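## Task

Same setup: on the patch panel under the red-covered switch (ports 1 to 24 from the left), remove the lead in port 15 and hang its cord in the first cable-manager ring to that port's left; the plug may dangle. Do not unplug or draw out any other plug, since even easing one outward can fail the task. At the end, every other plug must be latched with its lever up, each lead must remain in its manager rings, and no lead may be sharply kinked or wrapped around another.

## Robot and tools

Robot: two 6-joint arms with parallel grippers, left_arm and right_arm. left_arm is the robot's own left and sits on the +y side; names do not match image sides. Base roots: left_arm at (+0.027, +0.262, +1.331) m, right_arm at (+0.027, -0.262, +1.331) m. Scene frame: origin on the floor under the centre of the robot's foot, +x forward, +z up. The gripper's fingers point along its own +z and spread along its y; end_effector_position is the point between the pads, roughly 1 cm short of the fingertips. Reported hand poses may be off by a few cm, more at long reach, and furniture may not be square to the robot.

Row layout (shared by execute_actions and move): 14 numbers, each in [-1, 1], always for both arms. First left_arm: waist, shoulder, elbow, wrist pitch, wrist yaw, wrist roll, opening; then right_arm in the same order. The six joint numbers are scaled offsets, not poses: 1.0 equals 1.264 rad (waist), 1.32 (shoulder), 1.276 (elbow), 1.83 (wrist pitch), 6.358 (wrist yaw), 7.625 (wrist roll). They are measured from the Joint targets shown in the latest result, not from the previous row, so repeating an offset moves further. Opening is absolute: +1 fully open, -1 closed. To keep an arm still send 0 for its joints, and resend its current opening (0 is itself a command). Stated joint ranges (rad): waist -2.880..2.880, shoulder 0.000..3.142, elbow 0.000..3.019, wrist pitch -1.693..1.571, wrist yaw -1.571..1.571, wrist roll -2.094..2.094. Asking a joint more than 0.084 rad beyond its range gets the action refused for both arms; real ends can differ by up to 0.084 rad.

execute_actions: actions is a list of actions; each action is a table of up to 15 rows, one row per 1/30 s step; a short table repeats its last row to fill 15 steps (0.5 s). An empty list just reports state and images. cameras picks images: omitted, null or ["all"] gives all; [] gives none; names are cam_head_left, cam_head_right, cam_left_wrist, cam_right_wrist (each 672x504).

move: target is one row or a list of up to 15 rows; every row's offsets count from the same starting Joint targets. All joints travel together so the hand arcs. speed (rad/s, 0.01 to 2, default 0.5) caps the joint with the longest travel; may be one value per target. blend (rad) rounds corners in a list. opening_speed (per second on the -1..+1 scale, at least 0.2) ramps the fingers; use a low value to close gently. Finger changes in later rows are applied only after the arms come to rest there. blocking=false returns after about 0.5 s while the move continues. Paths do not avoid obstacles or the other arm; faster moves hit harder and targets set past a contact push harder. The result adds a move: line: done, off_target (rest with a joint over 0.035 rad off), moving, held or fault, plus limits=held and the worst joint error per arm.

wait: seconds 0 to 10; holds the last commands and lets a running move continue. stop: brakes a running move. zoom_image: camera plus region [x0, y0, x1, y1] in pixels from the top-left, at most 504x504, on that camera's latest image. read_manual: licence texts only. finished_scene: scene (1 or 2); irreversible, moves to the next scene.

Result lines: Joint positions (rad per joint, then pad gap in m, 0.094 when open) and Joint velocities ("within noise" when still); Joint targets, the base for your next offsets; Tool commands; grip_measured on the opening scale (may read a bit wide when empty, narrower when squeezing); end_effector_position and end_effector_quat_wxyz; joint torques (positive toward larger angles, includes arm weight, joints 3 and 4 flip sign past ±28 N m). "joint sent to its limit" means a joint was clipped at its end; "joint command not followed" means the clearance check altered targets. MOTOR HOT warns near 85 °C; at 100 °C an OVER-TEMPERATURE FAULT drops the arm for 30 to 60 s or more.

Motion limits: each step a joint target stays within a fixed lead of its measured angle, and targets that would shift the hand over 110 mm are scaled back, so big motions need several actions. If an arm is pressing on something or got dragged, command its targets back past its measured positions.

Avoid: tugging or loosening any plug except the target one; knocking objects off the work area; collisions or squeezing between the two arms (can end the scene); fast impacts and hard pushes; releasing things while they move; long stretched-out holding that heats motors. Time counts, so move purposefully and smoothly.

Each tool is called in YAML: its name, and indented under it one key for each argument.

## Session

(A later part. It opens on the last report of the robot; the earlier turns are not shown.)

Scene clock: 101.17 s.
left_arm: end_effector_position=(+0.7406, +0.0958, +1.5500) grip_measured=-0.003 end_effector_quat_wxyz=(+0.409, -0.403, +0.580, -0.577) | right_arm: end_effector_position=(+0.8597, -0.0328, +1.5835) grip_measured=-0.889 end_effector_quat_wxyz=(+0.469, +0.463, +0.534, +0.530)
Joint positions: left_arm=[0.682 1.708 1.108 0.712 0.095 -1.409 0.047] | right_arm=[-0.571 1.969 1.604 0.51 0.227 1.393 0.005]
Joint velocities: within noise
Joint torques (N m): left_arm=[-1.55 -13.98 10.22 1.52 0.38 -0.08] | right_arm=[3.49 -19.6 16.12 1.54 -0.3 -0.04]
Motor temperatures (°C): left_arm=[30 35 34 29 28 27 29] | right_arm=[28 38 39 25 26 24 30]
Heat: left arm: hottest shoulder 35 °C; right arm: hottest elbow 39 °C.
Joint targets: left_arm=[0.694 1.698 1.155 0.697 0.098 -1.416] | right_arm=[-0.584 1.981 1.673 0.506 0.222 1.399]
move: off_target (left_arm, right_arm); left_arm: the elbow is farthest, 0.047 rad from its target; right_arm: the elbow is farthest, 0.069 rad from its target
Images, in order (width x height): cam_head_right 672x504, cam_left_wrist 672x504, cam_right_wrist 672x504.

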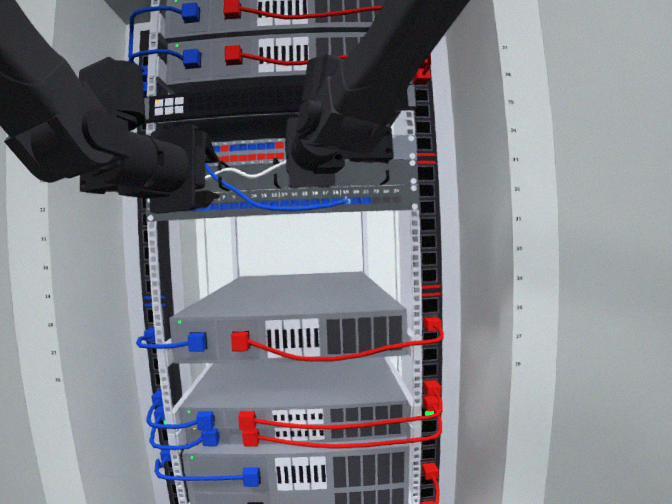

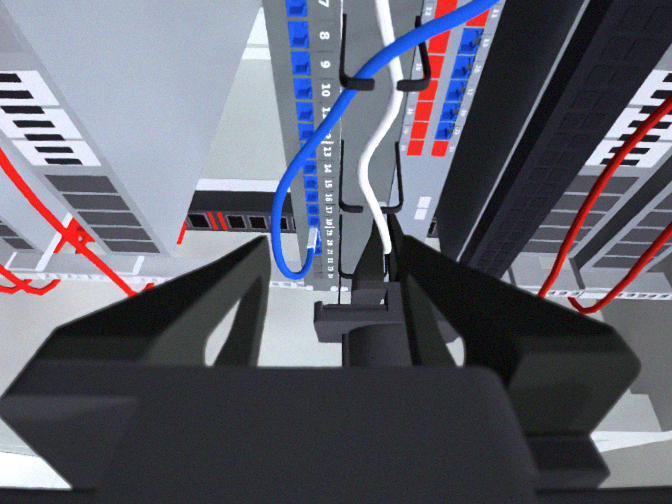

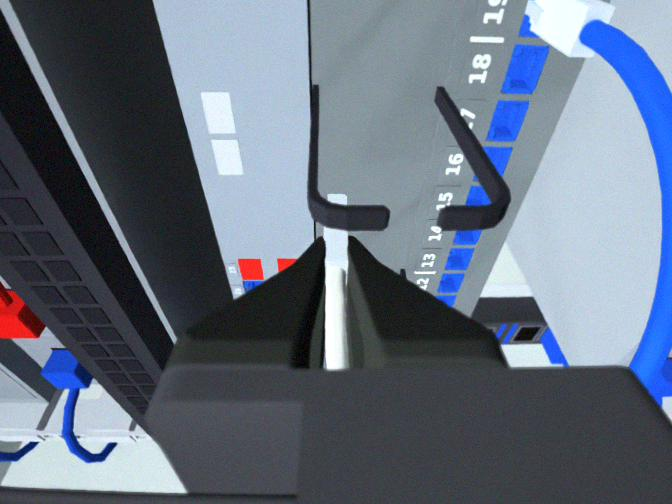

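move:
  target: [0,0,0,0,0,0,0,-0.001,0.0178,0.0251,-0.0085,-0.0005,0,-0.98]
  speed: 0.08
  cameras: ["cam_left_wrist","cam_right_wrist","cam_head_right"]

zoom_image:
  camera: "cam_left_wrist"
  region: [310, 140, 430, 260]

zoom_image:
  camera: "cam_head_right"
  region: [195, 140, 295, 210]

Scene clock: 105.50 s.
left_arm: end_effector_position=(+0.7406, +0.0958, +1.5500) grip_measured=-0.003 end_effector_quat_wxyz=(+0.409, -0.403, +0.580, -0.577) | right_arm: end_effector_position=(+0.8679, -0.0302, +1.5770) grip_measured=-0.889 end_effector_quat_wxyz=(+0.467, +0.464, +0.537, +0.528)
Joint positions: left_arm=[0.682 1.708 1.108 0.712 0.095 -1.409 0.047] | right_arm=[-0.573 1.994 1.636 0.495 0.224 1.393 0.005]
Joint velocities: within noise
Joint torques (N m): left_arm=[-1.55 -13.63 10.21 1.54 0.33 -0.03] | right_arm=[3.6 -19.84 16.16 1.54 -0.31 -0.05]
Motor temperatures (°C): left_arm=[30 35 34 29 28 27 29] | right_arm=[28 38 41 25 26 24 30]
Heat: left arm: hottest shoulder 35 °C; right arm: hottest elbow 41 °C.
Joint targets: left_arm=[0.694 1.698 1.155 0.697 0.098 -1.416] | right_arm=[-0.585 2.005 1.705 0.490 0.219 1.399]
move: off_target (left_arm, right_arm); left_arm: the elbow is farthest, 0.047 rad from its target; right_arm: the elbow is farthest, 0.069 rad from its target
Images, in order (width x height): cam_head_right 672x504, cam_left_wrist 672x504, cam_right_wrist 672x504.

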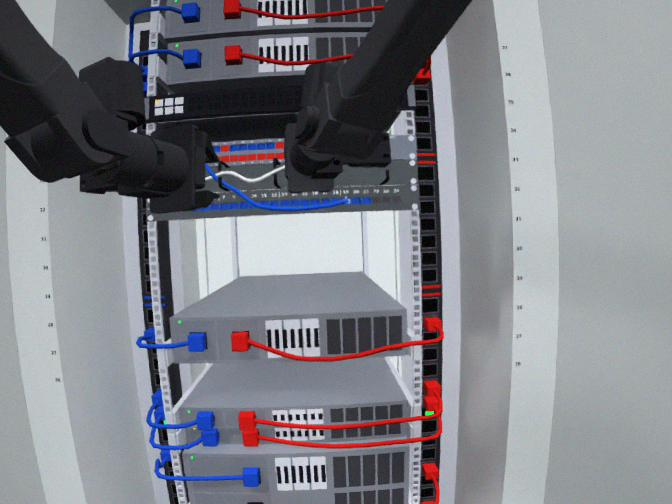

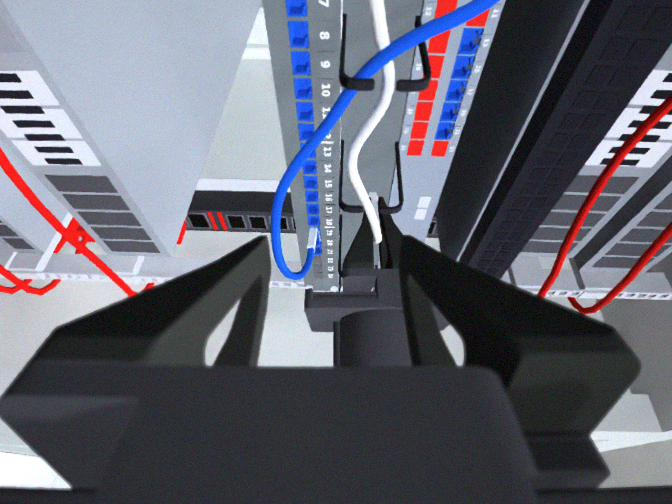

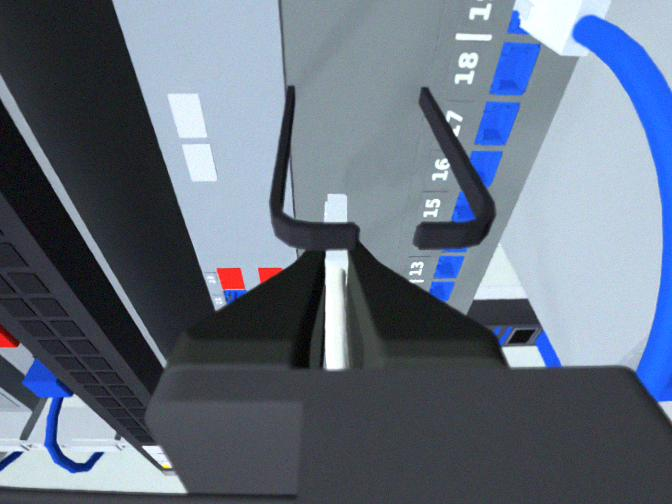

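Scaled by 4.200 from the camera's 672x504 image, which has a finer 960x720 frame.

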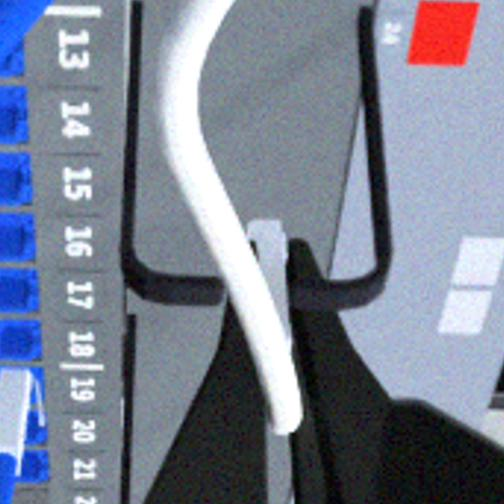

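Scaled by 5.040 from the camera's 672x504 image, which has a finer 960x720 frame.

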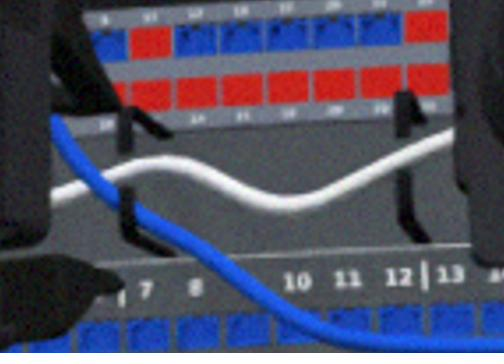

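move:
  target:
    - [0,0,0,0,0,0,0,0,0,0.012,0,0,0,-0.98]
    - [0,0,0,0,0,0,0,-0.0012,0.0133,0.0346,-0.0096,-0.0008,0,-0.98]
  speed: 0.08
  cameras: ["cam_left_wrist","cam_right_wrist","cam_head_right"]

zoom_image:
  camera: "cam_left_wrist"
  region: [310, 140, 430, 260]

zoom_image:
  camera: "cam_head_right"
  region: [195, 140, 295, 210]

Scene clock: 107.30 s.
left_arm: end_effector_position=(+0.7406, +0.0958, +1.5500) grip_measured=-0.003 end_effector_quat_wxyz=(+0.409, -0.403, +0.580, -0.577) | right_arm: end_effector_position=(+0.8759, -0.0300, +1.5895) grip_measured=-0.889 end_effector_quat_wxyz=(+0.470, +0.461, +0.532, +0.533)
Joint positions: left_arm=[0.682 1.708 1.108 0.712 0.095 -1.409 0.047] | right_arm=[-0.575 2.002 1.675 0.481 0.22 1.393 0.005]
Joint velocities: within noise
Joint torques (N m): left_arm=[-1.67 -13.92 10.19 1.43 0.38 -0.11] | right_arm=[3.66 -19.55 16.77 1.35 -0.34 -0.06]
Motor temperatures (°C): left_arm=[30 35 34 29 28 27 29] | right_arm=[28 38 41 25 26 24 30]
Heat: left arm: hottest shoulder 35 °C; right arm: hottest elbow 41 °C.
Joint targets: left_arm=[0.694 1.698 1.155 0.697 0.098 -1.416] | right_arm=[-0.587 2.022 1.749 0.473 0.214 1.399]
move: off_target (left_arm, right_arm); left_arm: the elbow is farthest, 0.047 rad from its target; right_arm: the elbow is farthest, 0.074 rad from its target
Images, in order (width x height): cam_head_right 672x504, cam_left_wrist 672x504, cam_right_wrist 672x504.

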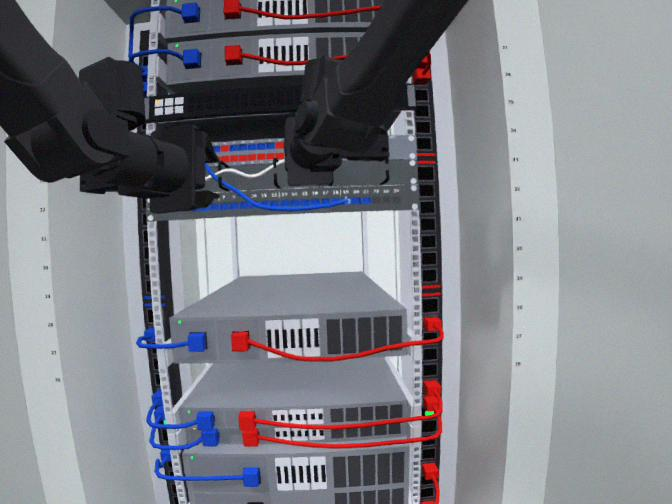

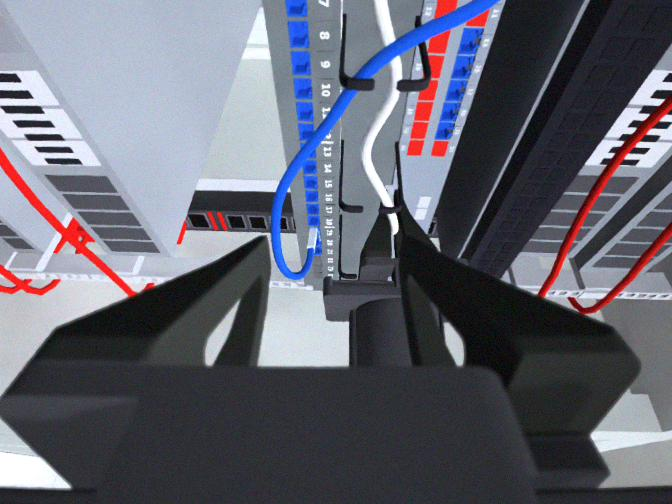

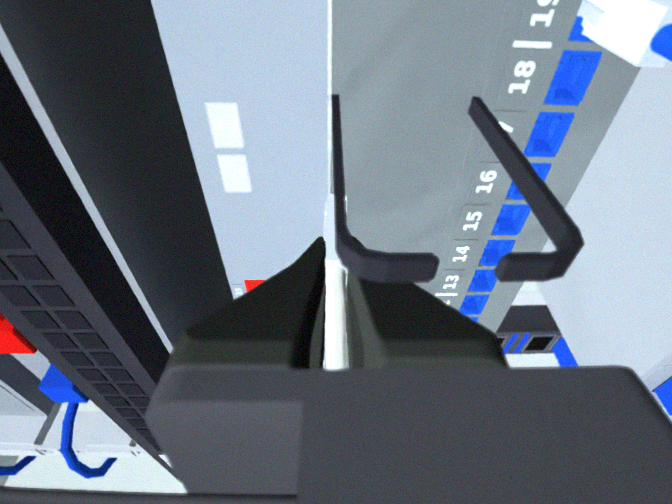

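Scaled by 4.200 from the camera's 672x504 image, which has a finer 960x720 frame.

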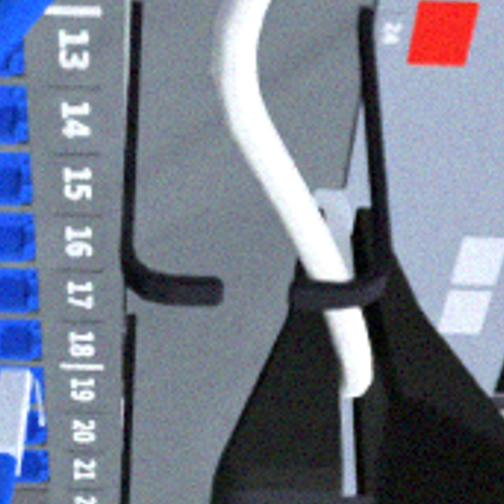

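Scaled by 5.040 from the camera's 672x504 image, which has a finer 960x720 frame.

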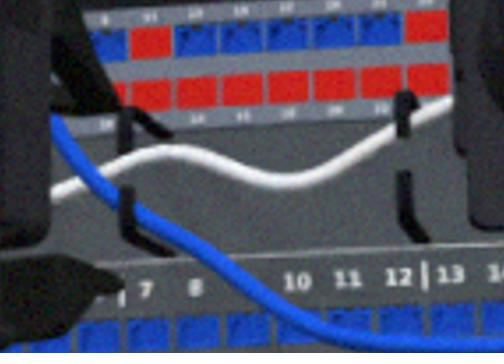

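move:
  target:
    - [0,0,0,0,0,0,0,0,0.012,0,0,0,0,-0.98]
    - [0,0,0,0,0,0,0,-0.001,0.022,0.022,-0.008,-0.0008,0,-0.98]
  speed: 0.08
  cameras: ["cam_left_wrist","cam_right_wrist","cam_head_right"]

zoom_image:
  camera: "cam_left_wrist"
  region: [310, 140, 430, 260]

zoom_image:
  camera: "cam_head_right"
  region: [195, 140, 295, 210]

Scene clock: 109.10 s.
left_arm: end_effector_position=(+0.7406, +0.0958, +1.5500) grip_measured=-0.003 end_effector_quat_wxyz=(+0.409, -0.403, +0.580, -0.577) | right_arm: end_effector_position=(+0.8766, -0.0296, +1.5885) grip_measured=-0.889 end_effector_quat_wxyz=(+0.469, +0.462, +0.533, +0.532)
Joint positions: left_arm=[0.682 1.708 1.108 0.712 0.095 -1.409 0.047] | right_arm=[-0.575 2.004 1.678 0.476 0.221 1.393 0.005]
Joint velocities: within noise
Joint torques (N m): left_arm=[-2.08 -14.15 10.17 1.58 0.37 -0.05] | right_arm=[3.43 -17.2 18.89 0.8 -0.56 -0.06]
Motor temperatures (°C): left_arm=[30 35 34 29 28 27 29] | right_arm=[28 38 42 25 26 24 30]
Heat: left arm: hottest shoulder 35 °C; right arm: hottest elbow 42 °C.
Joint targets: left_arm=[0.694 1.698 1.155 0.697 0.098 -1.416] | right_arm=[-0.588 2.052 1.777 0.458 0.209 1.399]
move: off_target (left_arm, right_arm); left_arm: the elbow is farthest, 0.047 rad from its target; right_arm: the elbow is farthest, 0.099 rad from its target
Images, in order (width x height): cam_head_right 672x504, cam_left_wrist 672x504, cam_right_wrist 672x504.

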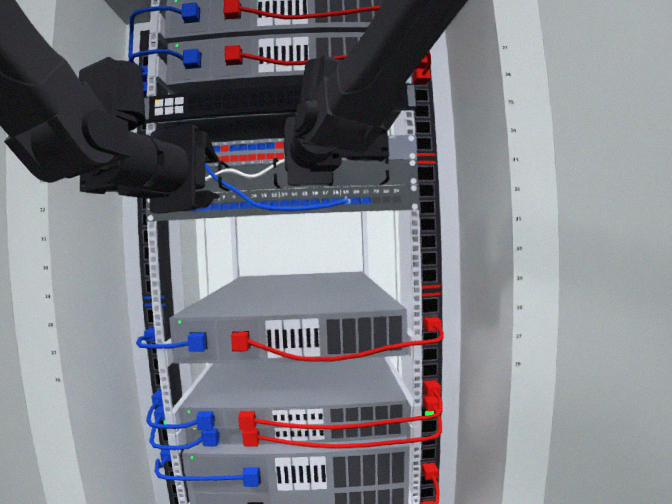

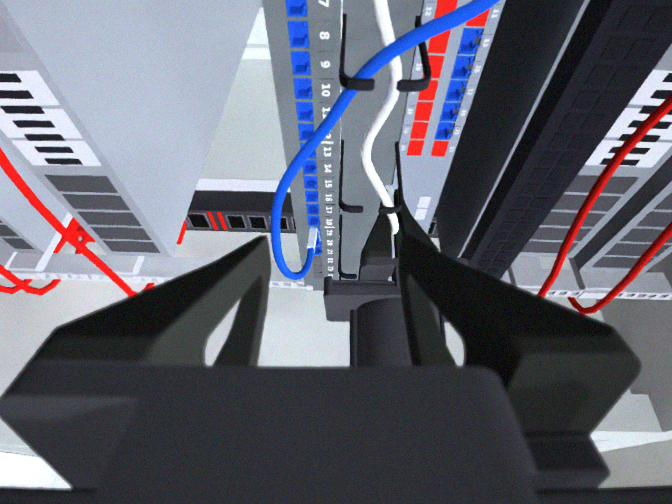

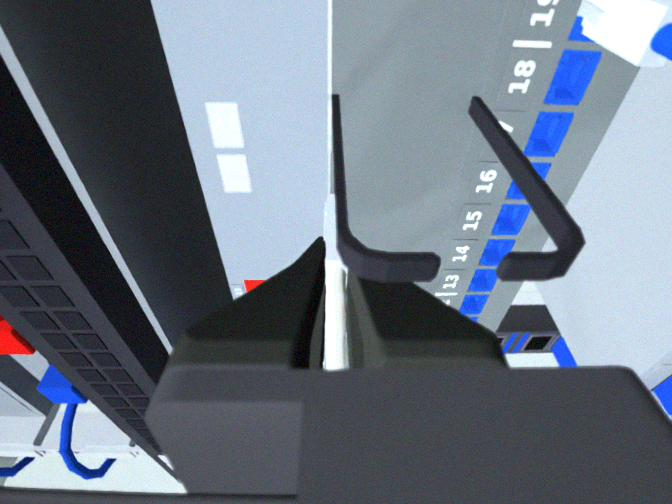

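Scaled by 4.200 from the camera's 672x504 image, which has a finer 960x720 frame.

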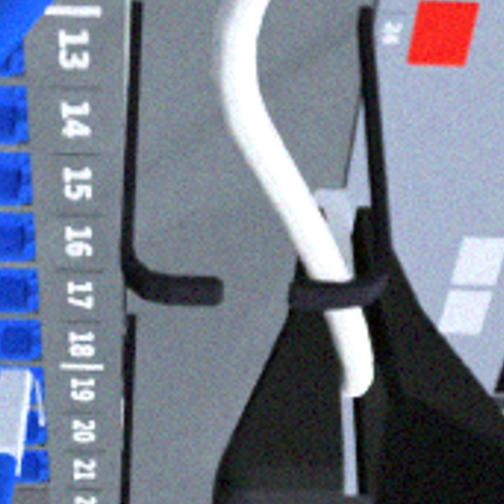

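Scaled by 5.040 from the camera's 672x504 image, which has a finer 960x720 frame.

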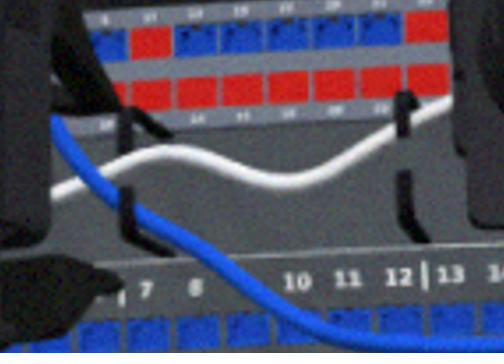

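move:
  target: [0,0,0,0,0,0,0,0,0.0,-0.035,0.0066,0,0,-0.98]
  speed: 0.08
  cameras: ["cam_left_wrist","cam_right_wrist","cam_head_right"]

zoom_image:
  camera: "cam_right_wrist"
  region: [260, 160, 460, 360]

Scene clock: 110.97 s.
left_arm: end_effector_position=(+0.7406, +0.0958, +1.5500) grip_measured=-0.003 end_effector_quat_wxyz=(+0.409, -0.403, +0.580, -0.577) | right_arm: end_effector_position=(+0.8766, -0.0296, +1.5883) grip_measured=-0.889 end_effector_quat_wxyz=(+0.469, +0.462, +0.533, +0.531)
Joint positions: left_arm=[0.682 1.708 1.108 0.712 0.095 -1.409 0.047] | right_arm=[-0.575 2.004 1.678 0.475 0.221 1.393 0.005]
Joint velocities: within noise
Joint torques (N m): left_arm=[-1.73 -13.57 10 1.54 0.39 -0.05] | right_arm=[3.78 -17.38 15.09 1.4 -0.59 -0.06]
Motor temperatures (°C): left_arm=[30 36 35 29 28 27 29] | right_arm=[28 38 43 25 26 24 30]
Heat: left arm: hottest shoulder 36 °C; right arm: hottest elbow 43 °C.
Joint targets: left_arm=[0.694 1.698 1.155 0.697 0.098 -1.416] | right_arm=[-0.588 2.052 1.732 0.470 0.209 1.399]
move: off_target (left_arm, right_arm); left_arm: the elbow is farthest, 0.047 rad from its target; right_arm: the elbow is farthest, 0.054 rad from its target
Images, in order (width x height): cam_head_right 672x504, cam_left_wrist 672x504, cam_right_wrist 672x504.

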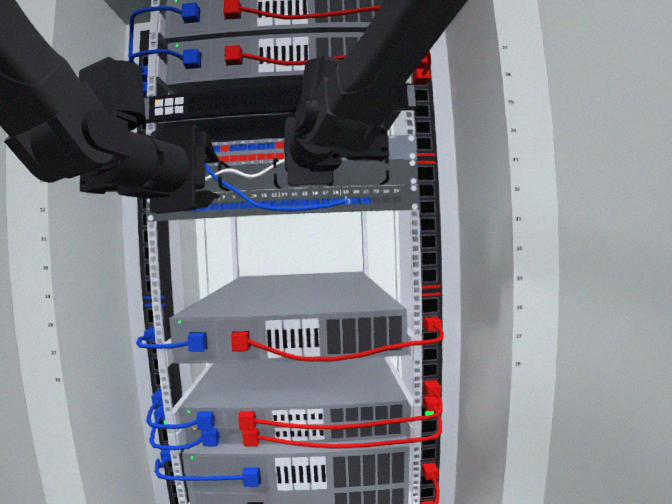

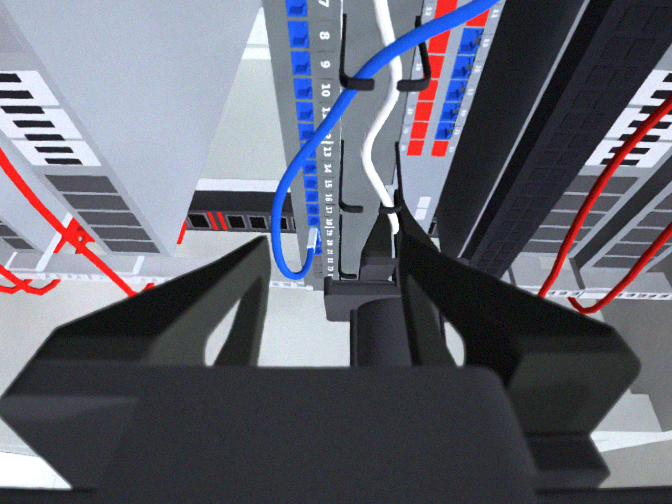

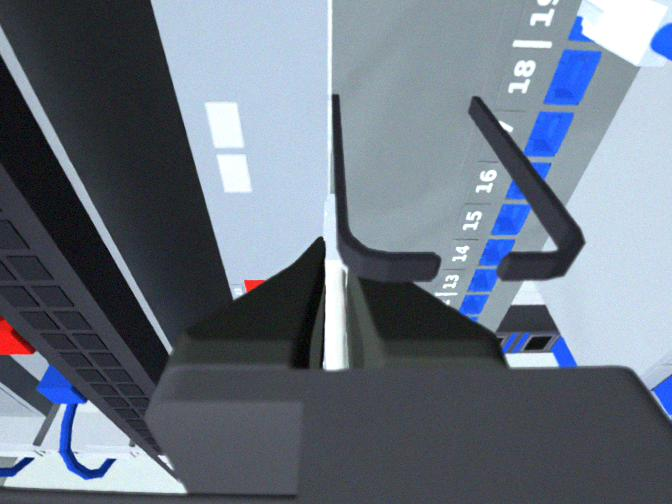

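Scaled by 2.520 from the camera's 672x504 image, which has a finer 960x720 frame.

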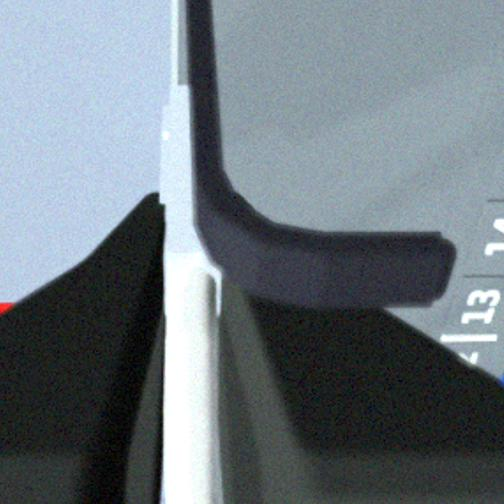

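move:
  target: [0,0,0,0,0,0,0,0,0.0,-0.0533,0.0046,0,0,-0.98]
  speed: 0.06
  cameras: ["cam_left_wrist","cam_right_wrist","cam_head_right"]

zoom_image:
  camera: "cam_left_wrist"
  region: [310, 140, 430, 260]

Scene clock: 113.63 s.
left_arm: end_effector_position=(+0.7406, +0.0958, +1.5500) grip_measured=-0.003 end_effector_quat_wxyz=(+0.409, -0.403, +0.580, -0.577) | right_arm: end_effector_position=(+0.8765, -0.0237, +1.5475) grip_measured=-0.889 end_effector_quat_wxyz=(+0.456, +0.467, +0.552, +0.519)
Joint positions: left_arm=[0.682 1.708 1.108 0.712 0.095 -1.409 0.047] | right_arm=[-0.578 2.042 1.662 0.477 0.212 1.393 0.005]
Joint velocities: within noise
Joint torques (N m): left_arm=[-1.67 -13.39 9.89 1.44 0.4 -0.05] | right_arm=[4.13 -20.6 10.3 1.76 -0.2 -0.04]
Motor temperatures (°C): left_arm=[30 36 35 29 28 27 29] | right_arm=[28 38 44 25 26 24 30]
Heat: left arm: hottest shoulder 36 °C; right arm: hottest elbow 44 °C.
Joint targets: left_arm=[0.694 1.698 1.155 0.697 0.098 -1.416] | right_arm=[-0.588 2.052 1.664 0.479 0.209 1.399]
move: off_target (left_arm); left_arm: the elbow is farthest, 0.047 rad from its target
Images, in order (width x height): cam_head_right 672x504, cam_left_wrist 672x504, cam_right_wrist 672x504.

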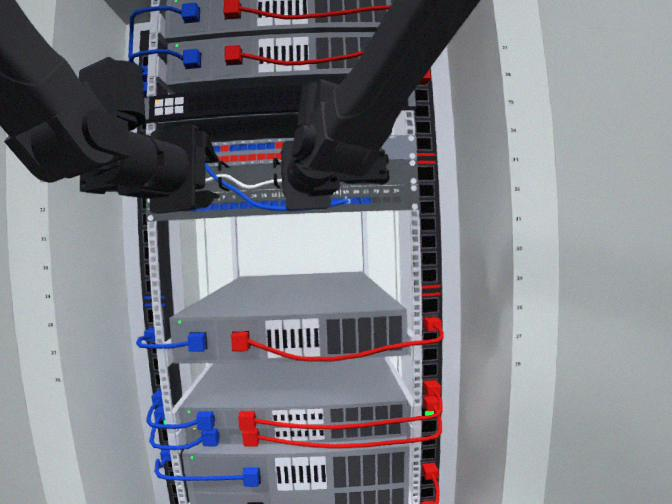

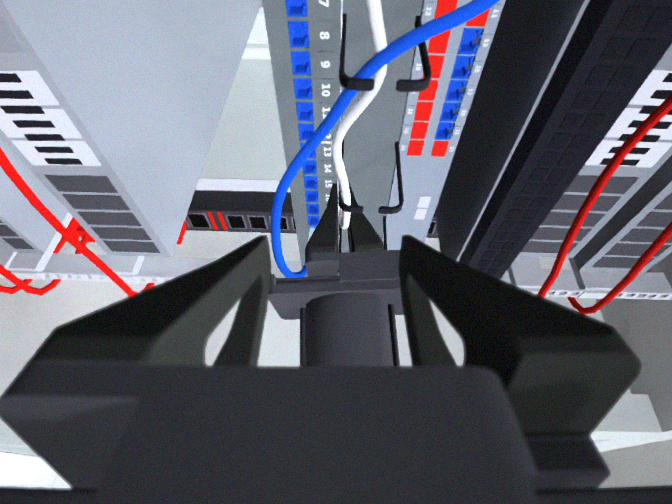

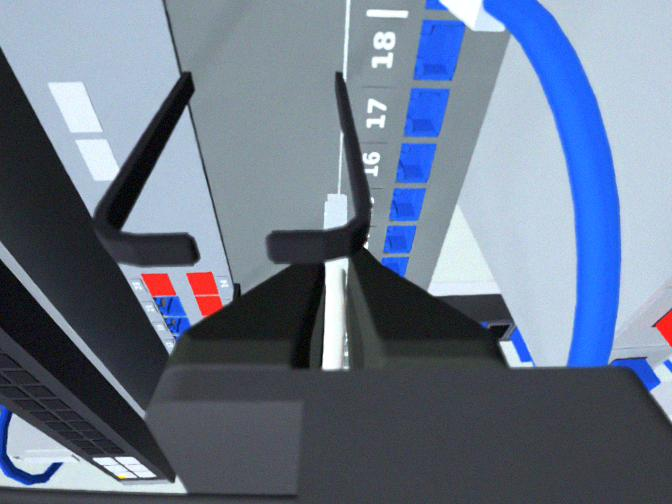

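Scaled by 4.200 from the camera's 672x504 image, which has a finer 960x720 frame.

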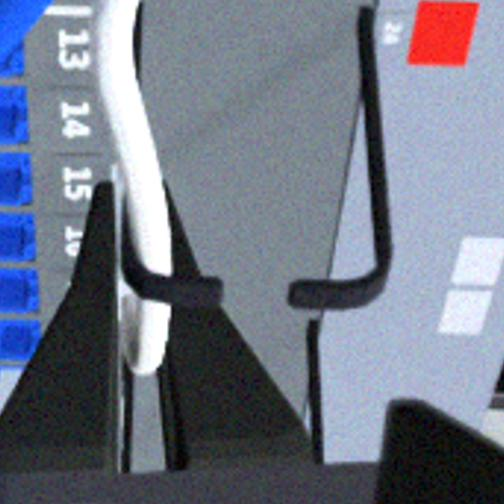

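zoom_image:
  camera: "cam_left_wrist"
  region: [320, 40, 440, 160]

zoom_image:
  camera: "cam_head_right"
  region: [195, 140, 295, 210]

zoom_image:
  camera: "cam_left_wrist"
  region: [270, 140, 420, 290]

Scaled by 4.200 from the camera's 672x504 image, which has a finer 960x720 frame.

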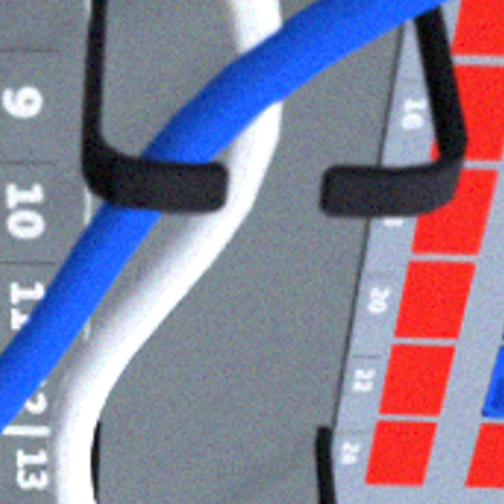

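Scaled by 5.040 from the camera's 672x504 image, which has a finer 960x720 frame.

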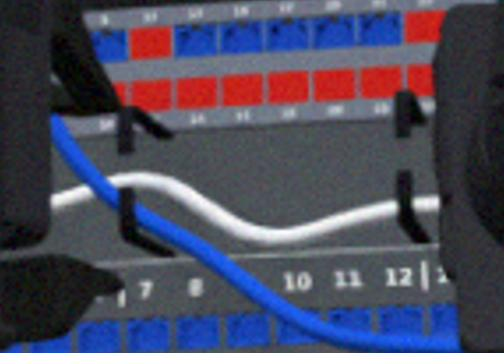

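Scaled by 3.360 from the camera's 672x504 image, which has a finer 960x720 frame.

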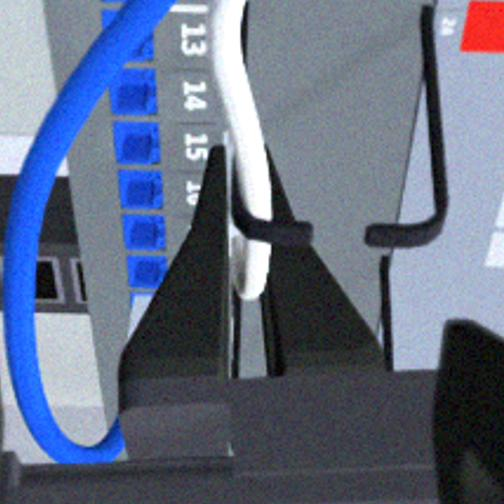

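move:
  target: [0,0,0,0,0,0,0,0,0,0,0,0,0,-0.6]
  opening_speed: 0.2
  cameras: ["cam_left_wrist","cam_right_wrist","cam_head_right"]

zoom_image:
  camera: "cam_left_wrist"
  region: [270, 40, 470, 290]

zoom_image:
  camera: "cam_head_right"
  region: [195, 140, 295, 210]

Scene clock: 117.20 s.
left_arm: end_effector_position=(+0.7406, +0.0958, +1.5500) grip_measured=-0.003 end_effector_quat_wxyz=(+0.409, -0.403, +0.580, -0.577) | right_arm: end_effector_position=(+0.8765, -0.0235, +1.5475) grip_measured=-0.603 end_effector_quat_wxyz=(+0.456, +0.466, +0.552, +0.519)
Joint positions: left_arm=[0.682 1.708 1.108 0.712 0.095 -1.409 0.047] | right_arm=[-0.578 2.042 1.662 0.477 0.212 1.393 0.019]
Joint velocities: within noise
Joint torques (N m): left_arm=[-1.14 -14.04 10.07 1.5 0.39 -0.05] | right_arm=[4.19 -20.95 10.32 1.88 -0.19 -0.05]
Motor temperatures (°C): left_arm=[30 36 35 29 28 27 29] | right_arm=[28 39 44 25 26 24 30]
Heat: left arm: hottest shoulder 36 °C; right arm: hottest elbow 44 °C.
Joint targets: left_arm=[0.694 1.698 1.155 0.697 0.098 -1.416] | right_arm=[-0.588 2.052 1.664 0.479 0.209 1.399]
move: off_target (left_arm); left_arm: the elbow is farthest, 0.047 rad from its target
Images, in order (width x height): cam_head_right 672x504, cam_left_wrist 672x504, cam_right_wrist 672x504.

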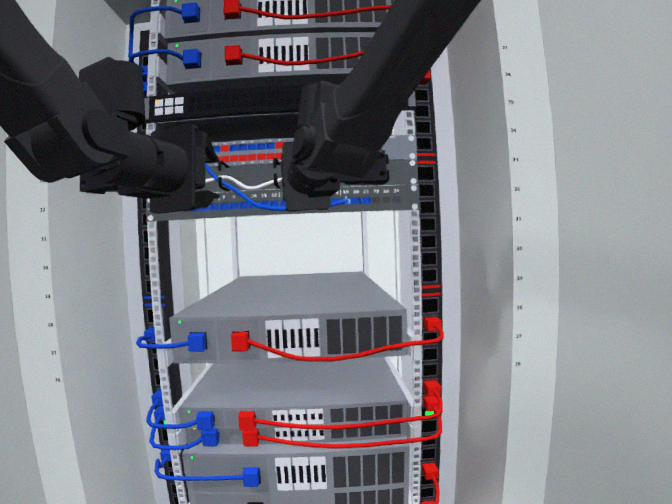

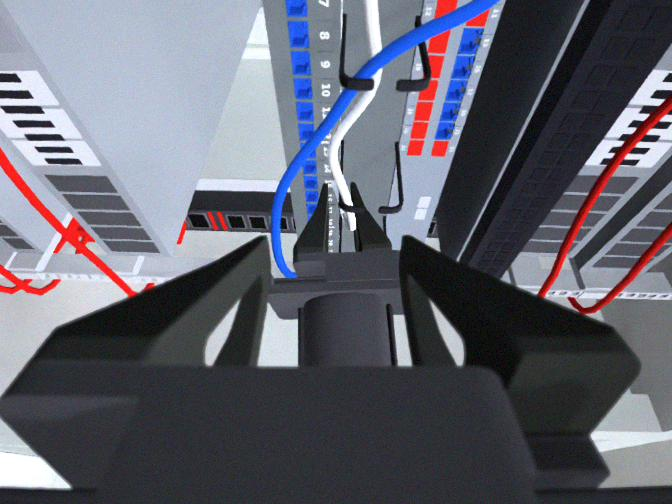

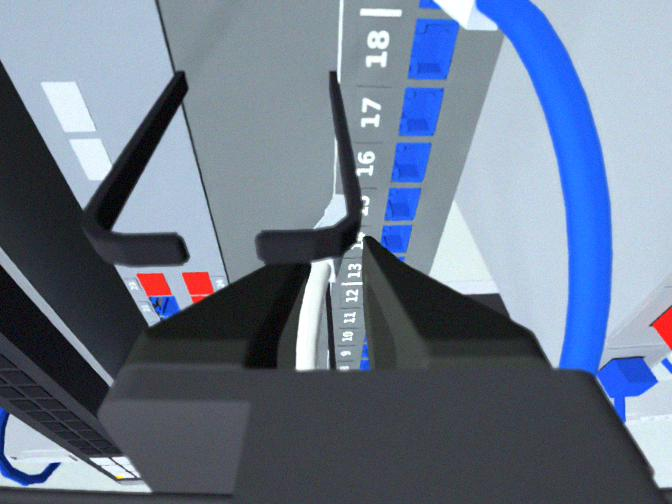

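Scaled by 2.016 from the camera's 672x504 image, which has a finer 960x720 frame.

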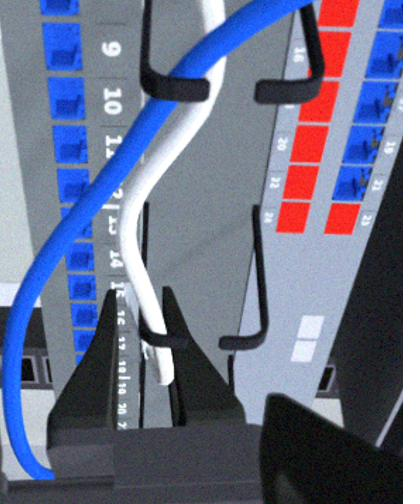

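Scaled by 5.040 from the camera's 672x504 image, which has a finer 960x720 frame.

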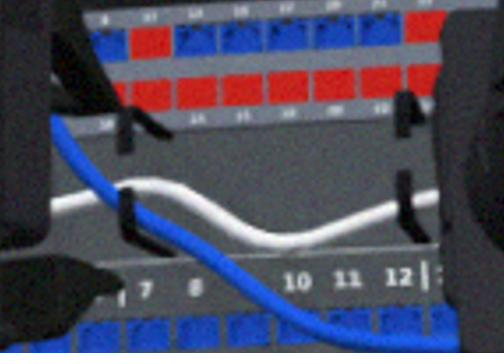

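move:
  target: [0,0,0,0,0,0,0,0,0,0,0,0,0,-0.25]
  opening_speed: 0.2
  cameras: ["cam_left_wrist","cam_right_wrist","cam_head_right"]

zoom_image:
  camera: "cam_left_wrist"
  region: [270, 40, 470, 290]

zoom_image:
  camera: "cam_head_right"
  region: [195, 140, 295, 210]

Scene clock: 119.50 s.
left_arm: end_effector_position=(+0.7406, +0.0958, +1.5500) grip_measured=-0.003 end_effector_quat_wxyz=(+0.409, -0.403, +0.580, -0.577) | right_arm: end_effector_position=(+0.8765, -0.0235, +1.5475) grip_measured=-0.253 end_effector_quat_wxyz=(+0.456, +0.466, +0.552, +0.519)
Joint positions: left_arm=[0.682 1.708 1.108 0.712 0.095 -1.409 0.047] | right_arm=[-0.578 2.042 1.662 0.477 0.212 1.393 0.035]
Joint velocities: within noise
Joint torques (N m): left_arm=[-1.55 -14.04 10.1 1.52 0.35 -0.06] | right_arm=[3.78 -20.54 10.3 1.76 -0.17 -0.07]
Motor temperatures (°C): left_arm=[30 36 35 29 28 27 28] | right_arm=[28 39 44 25 26 24 30]
Heat: left arm: hottest shoulder 36 °C; right arm: hottest elbow 44 °C.
Joint targets: left_arm=[0.694 1.698 1.155 0.697 0.098 -1.416] | right_arm=[-0.588 2.052 1.664 0.479 0.209 1.399]
move: off_target (left_arm); left_arm: the elbow is farthest, 0.047 rad from its target
Images, in order (width x height): cam_head_right 672x504, cam_left_wrist 672x504, cam_right_wrist 672x504.

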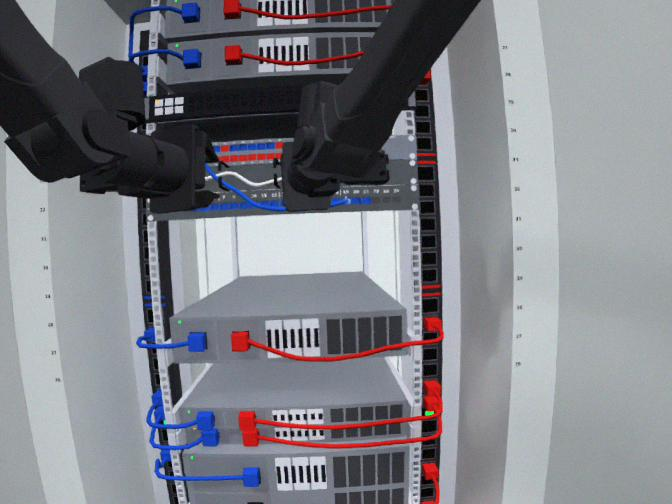

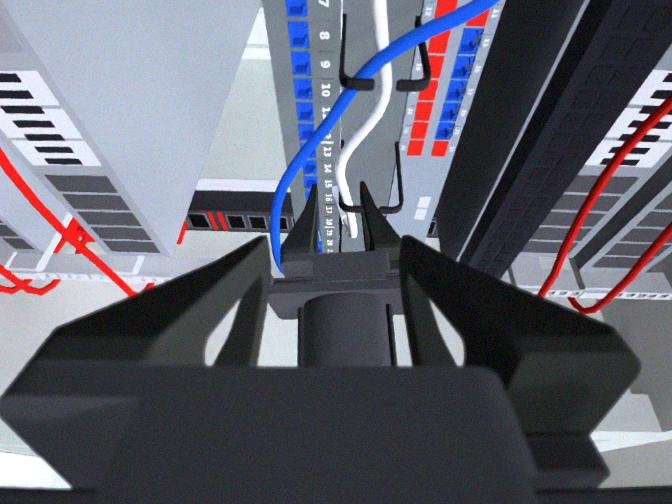

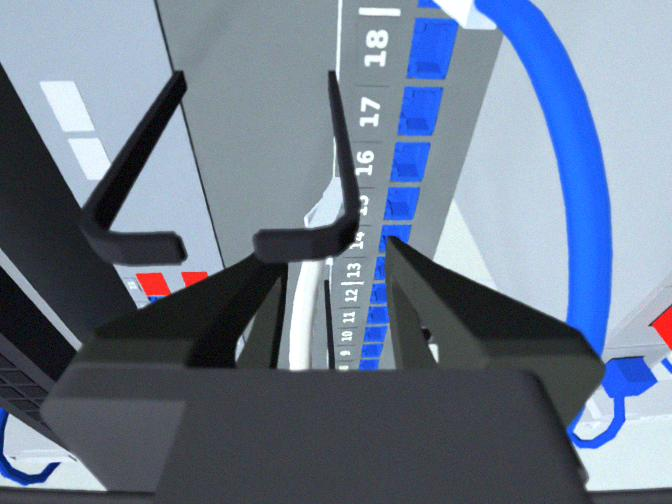

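Scaled by 2.016 from the camera's 672x504 image, which has a finer 960x720 frame.

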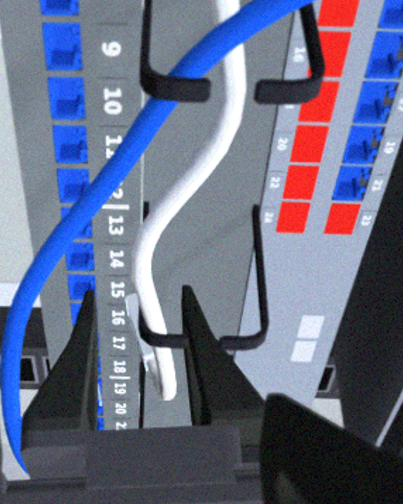

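Scaled by 5.040 from the camera's 672x504 image, which has a finer 960x720 frame.

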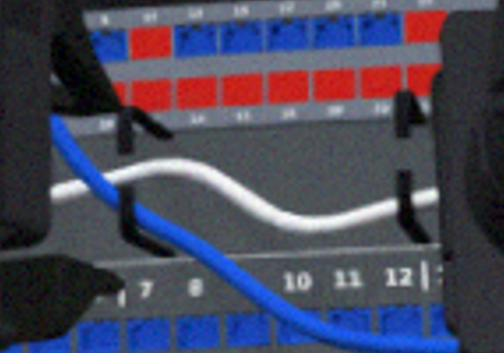

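move:
  target:
    - [0,0,0,0,0,0,0,0,-0.024,0,0.008,0,0,-0.25]
    - [0,0,0,0,0,0,0,0.0158,-0.083,-0.121,0.0593,0.002,0,-0.25]
  speed: [0.08,0.15]
  cameras: ["cam_left_wrist","cam_right_wrist","cam_head_right"]

zoom_image:
  camera: "cam_left_wrist"
  region: [270, 40, 470, 290]

Scene clock: 122.10 s.
left_arm: end_effector_position=(+0.7406, +0.0958, +1.5500) grip_measured=-0.003 end_effector_quat_wxyz=(+0.409, -0.403, +0.580, -0.577) | right_arm: end_effector_position=(+0.8431, -0.0360, +1.5396) grip_measured=-0.252 end_effector_quat_wxyz=(+0.460, +0.467, +0.548, +0.519)
Joint positions: left_arm=[0.682 1.708 1.108 0.712 0.095 -1.409 0.047] | right_arm=[-0.578 1.975 1.512 0.568 0.219 1.393 0.035]
Joint velocities: within noise
Joint torques (N m): left_arm=[-1.55 -14.27 10.28 1.47 0.34 -0.08] | right_arm=[5.07 -23 9.59 2.4 -0.02 -0.06]
Motor temperatures (°C): left_arm=[30 36 35 29 28 27 28] | right_arm=[28 39 43 25 26 24 30]
Heat: left arm: hottest shoulder 36 °C; right arm: hottest elbow 43 °C.
Joint targets: left_arm=[0.694 1.698 1.155 0.697 0.098 -1.416] | right_arm=[-0.568 1.942 1.510 0.587 0.222 1.399]
move: off_target (left_arm); left_arm: the elbow is farthest, 0.047 rad from its target
Images, in order (width x height): cam_head_right 672x504, cam_left_wrist 672x504, cam_right_wrist 672x504.

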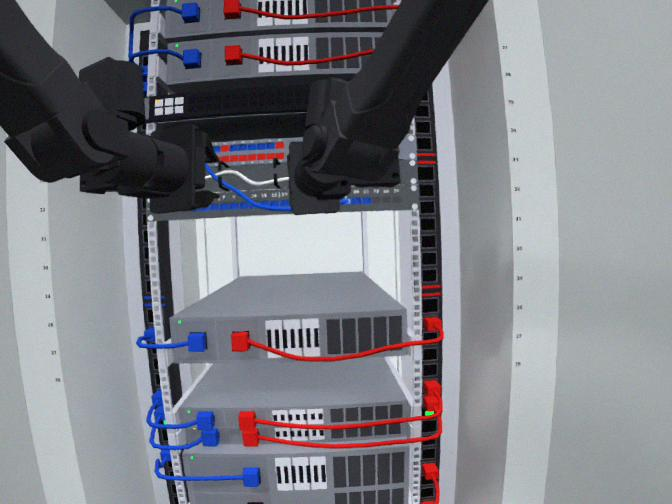

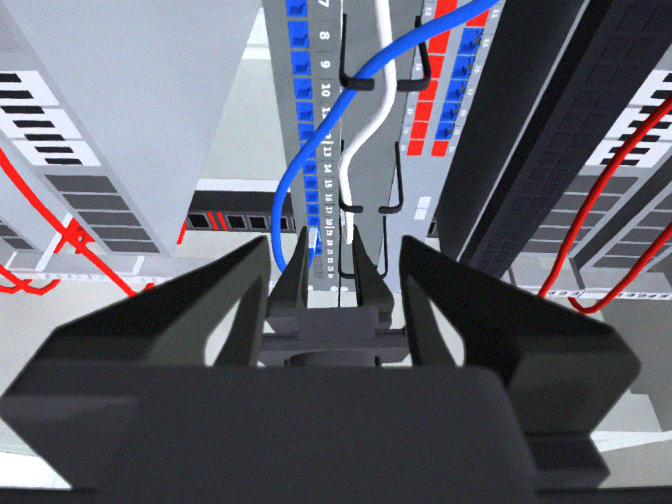

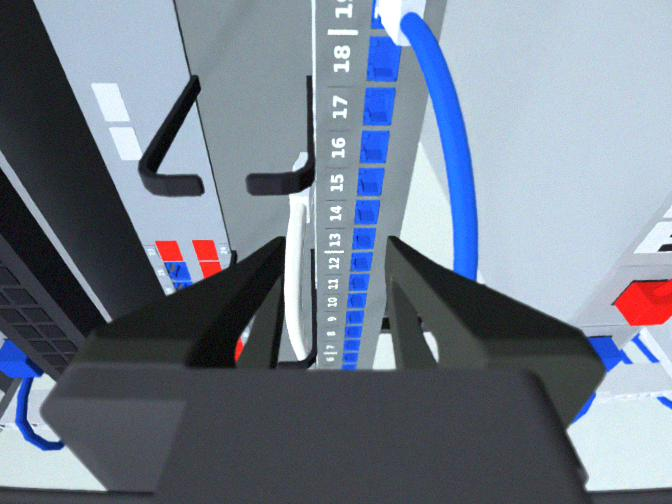

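Scaled by 2.016 from the camera's 672x504 image, which has a finer 960x720 frame.

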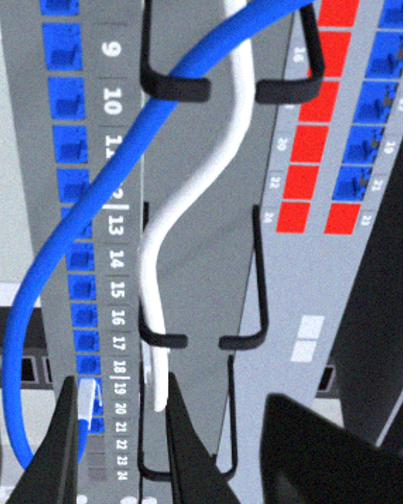

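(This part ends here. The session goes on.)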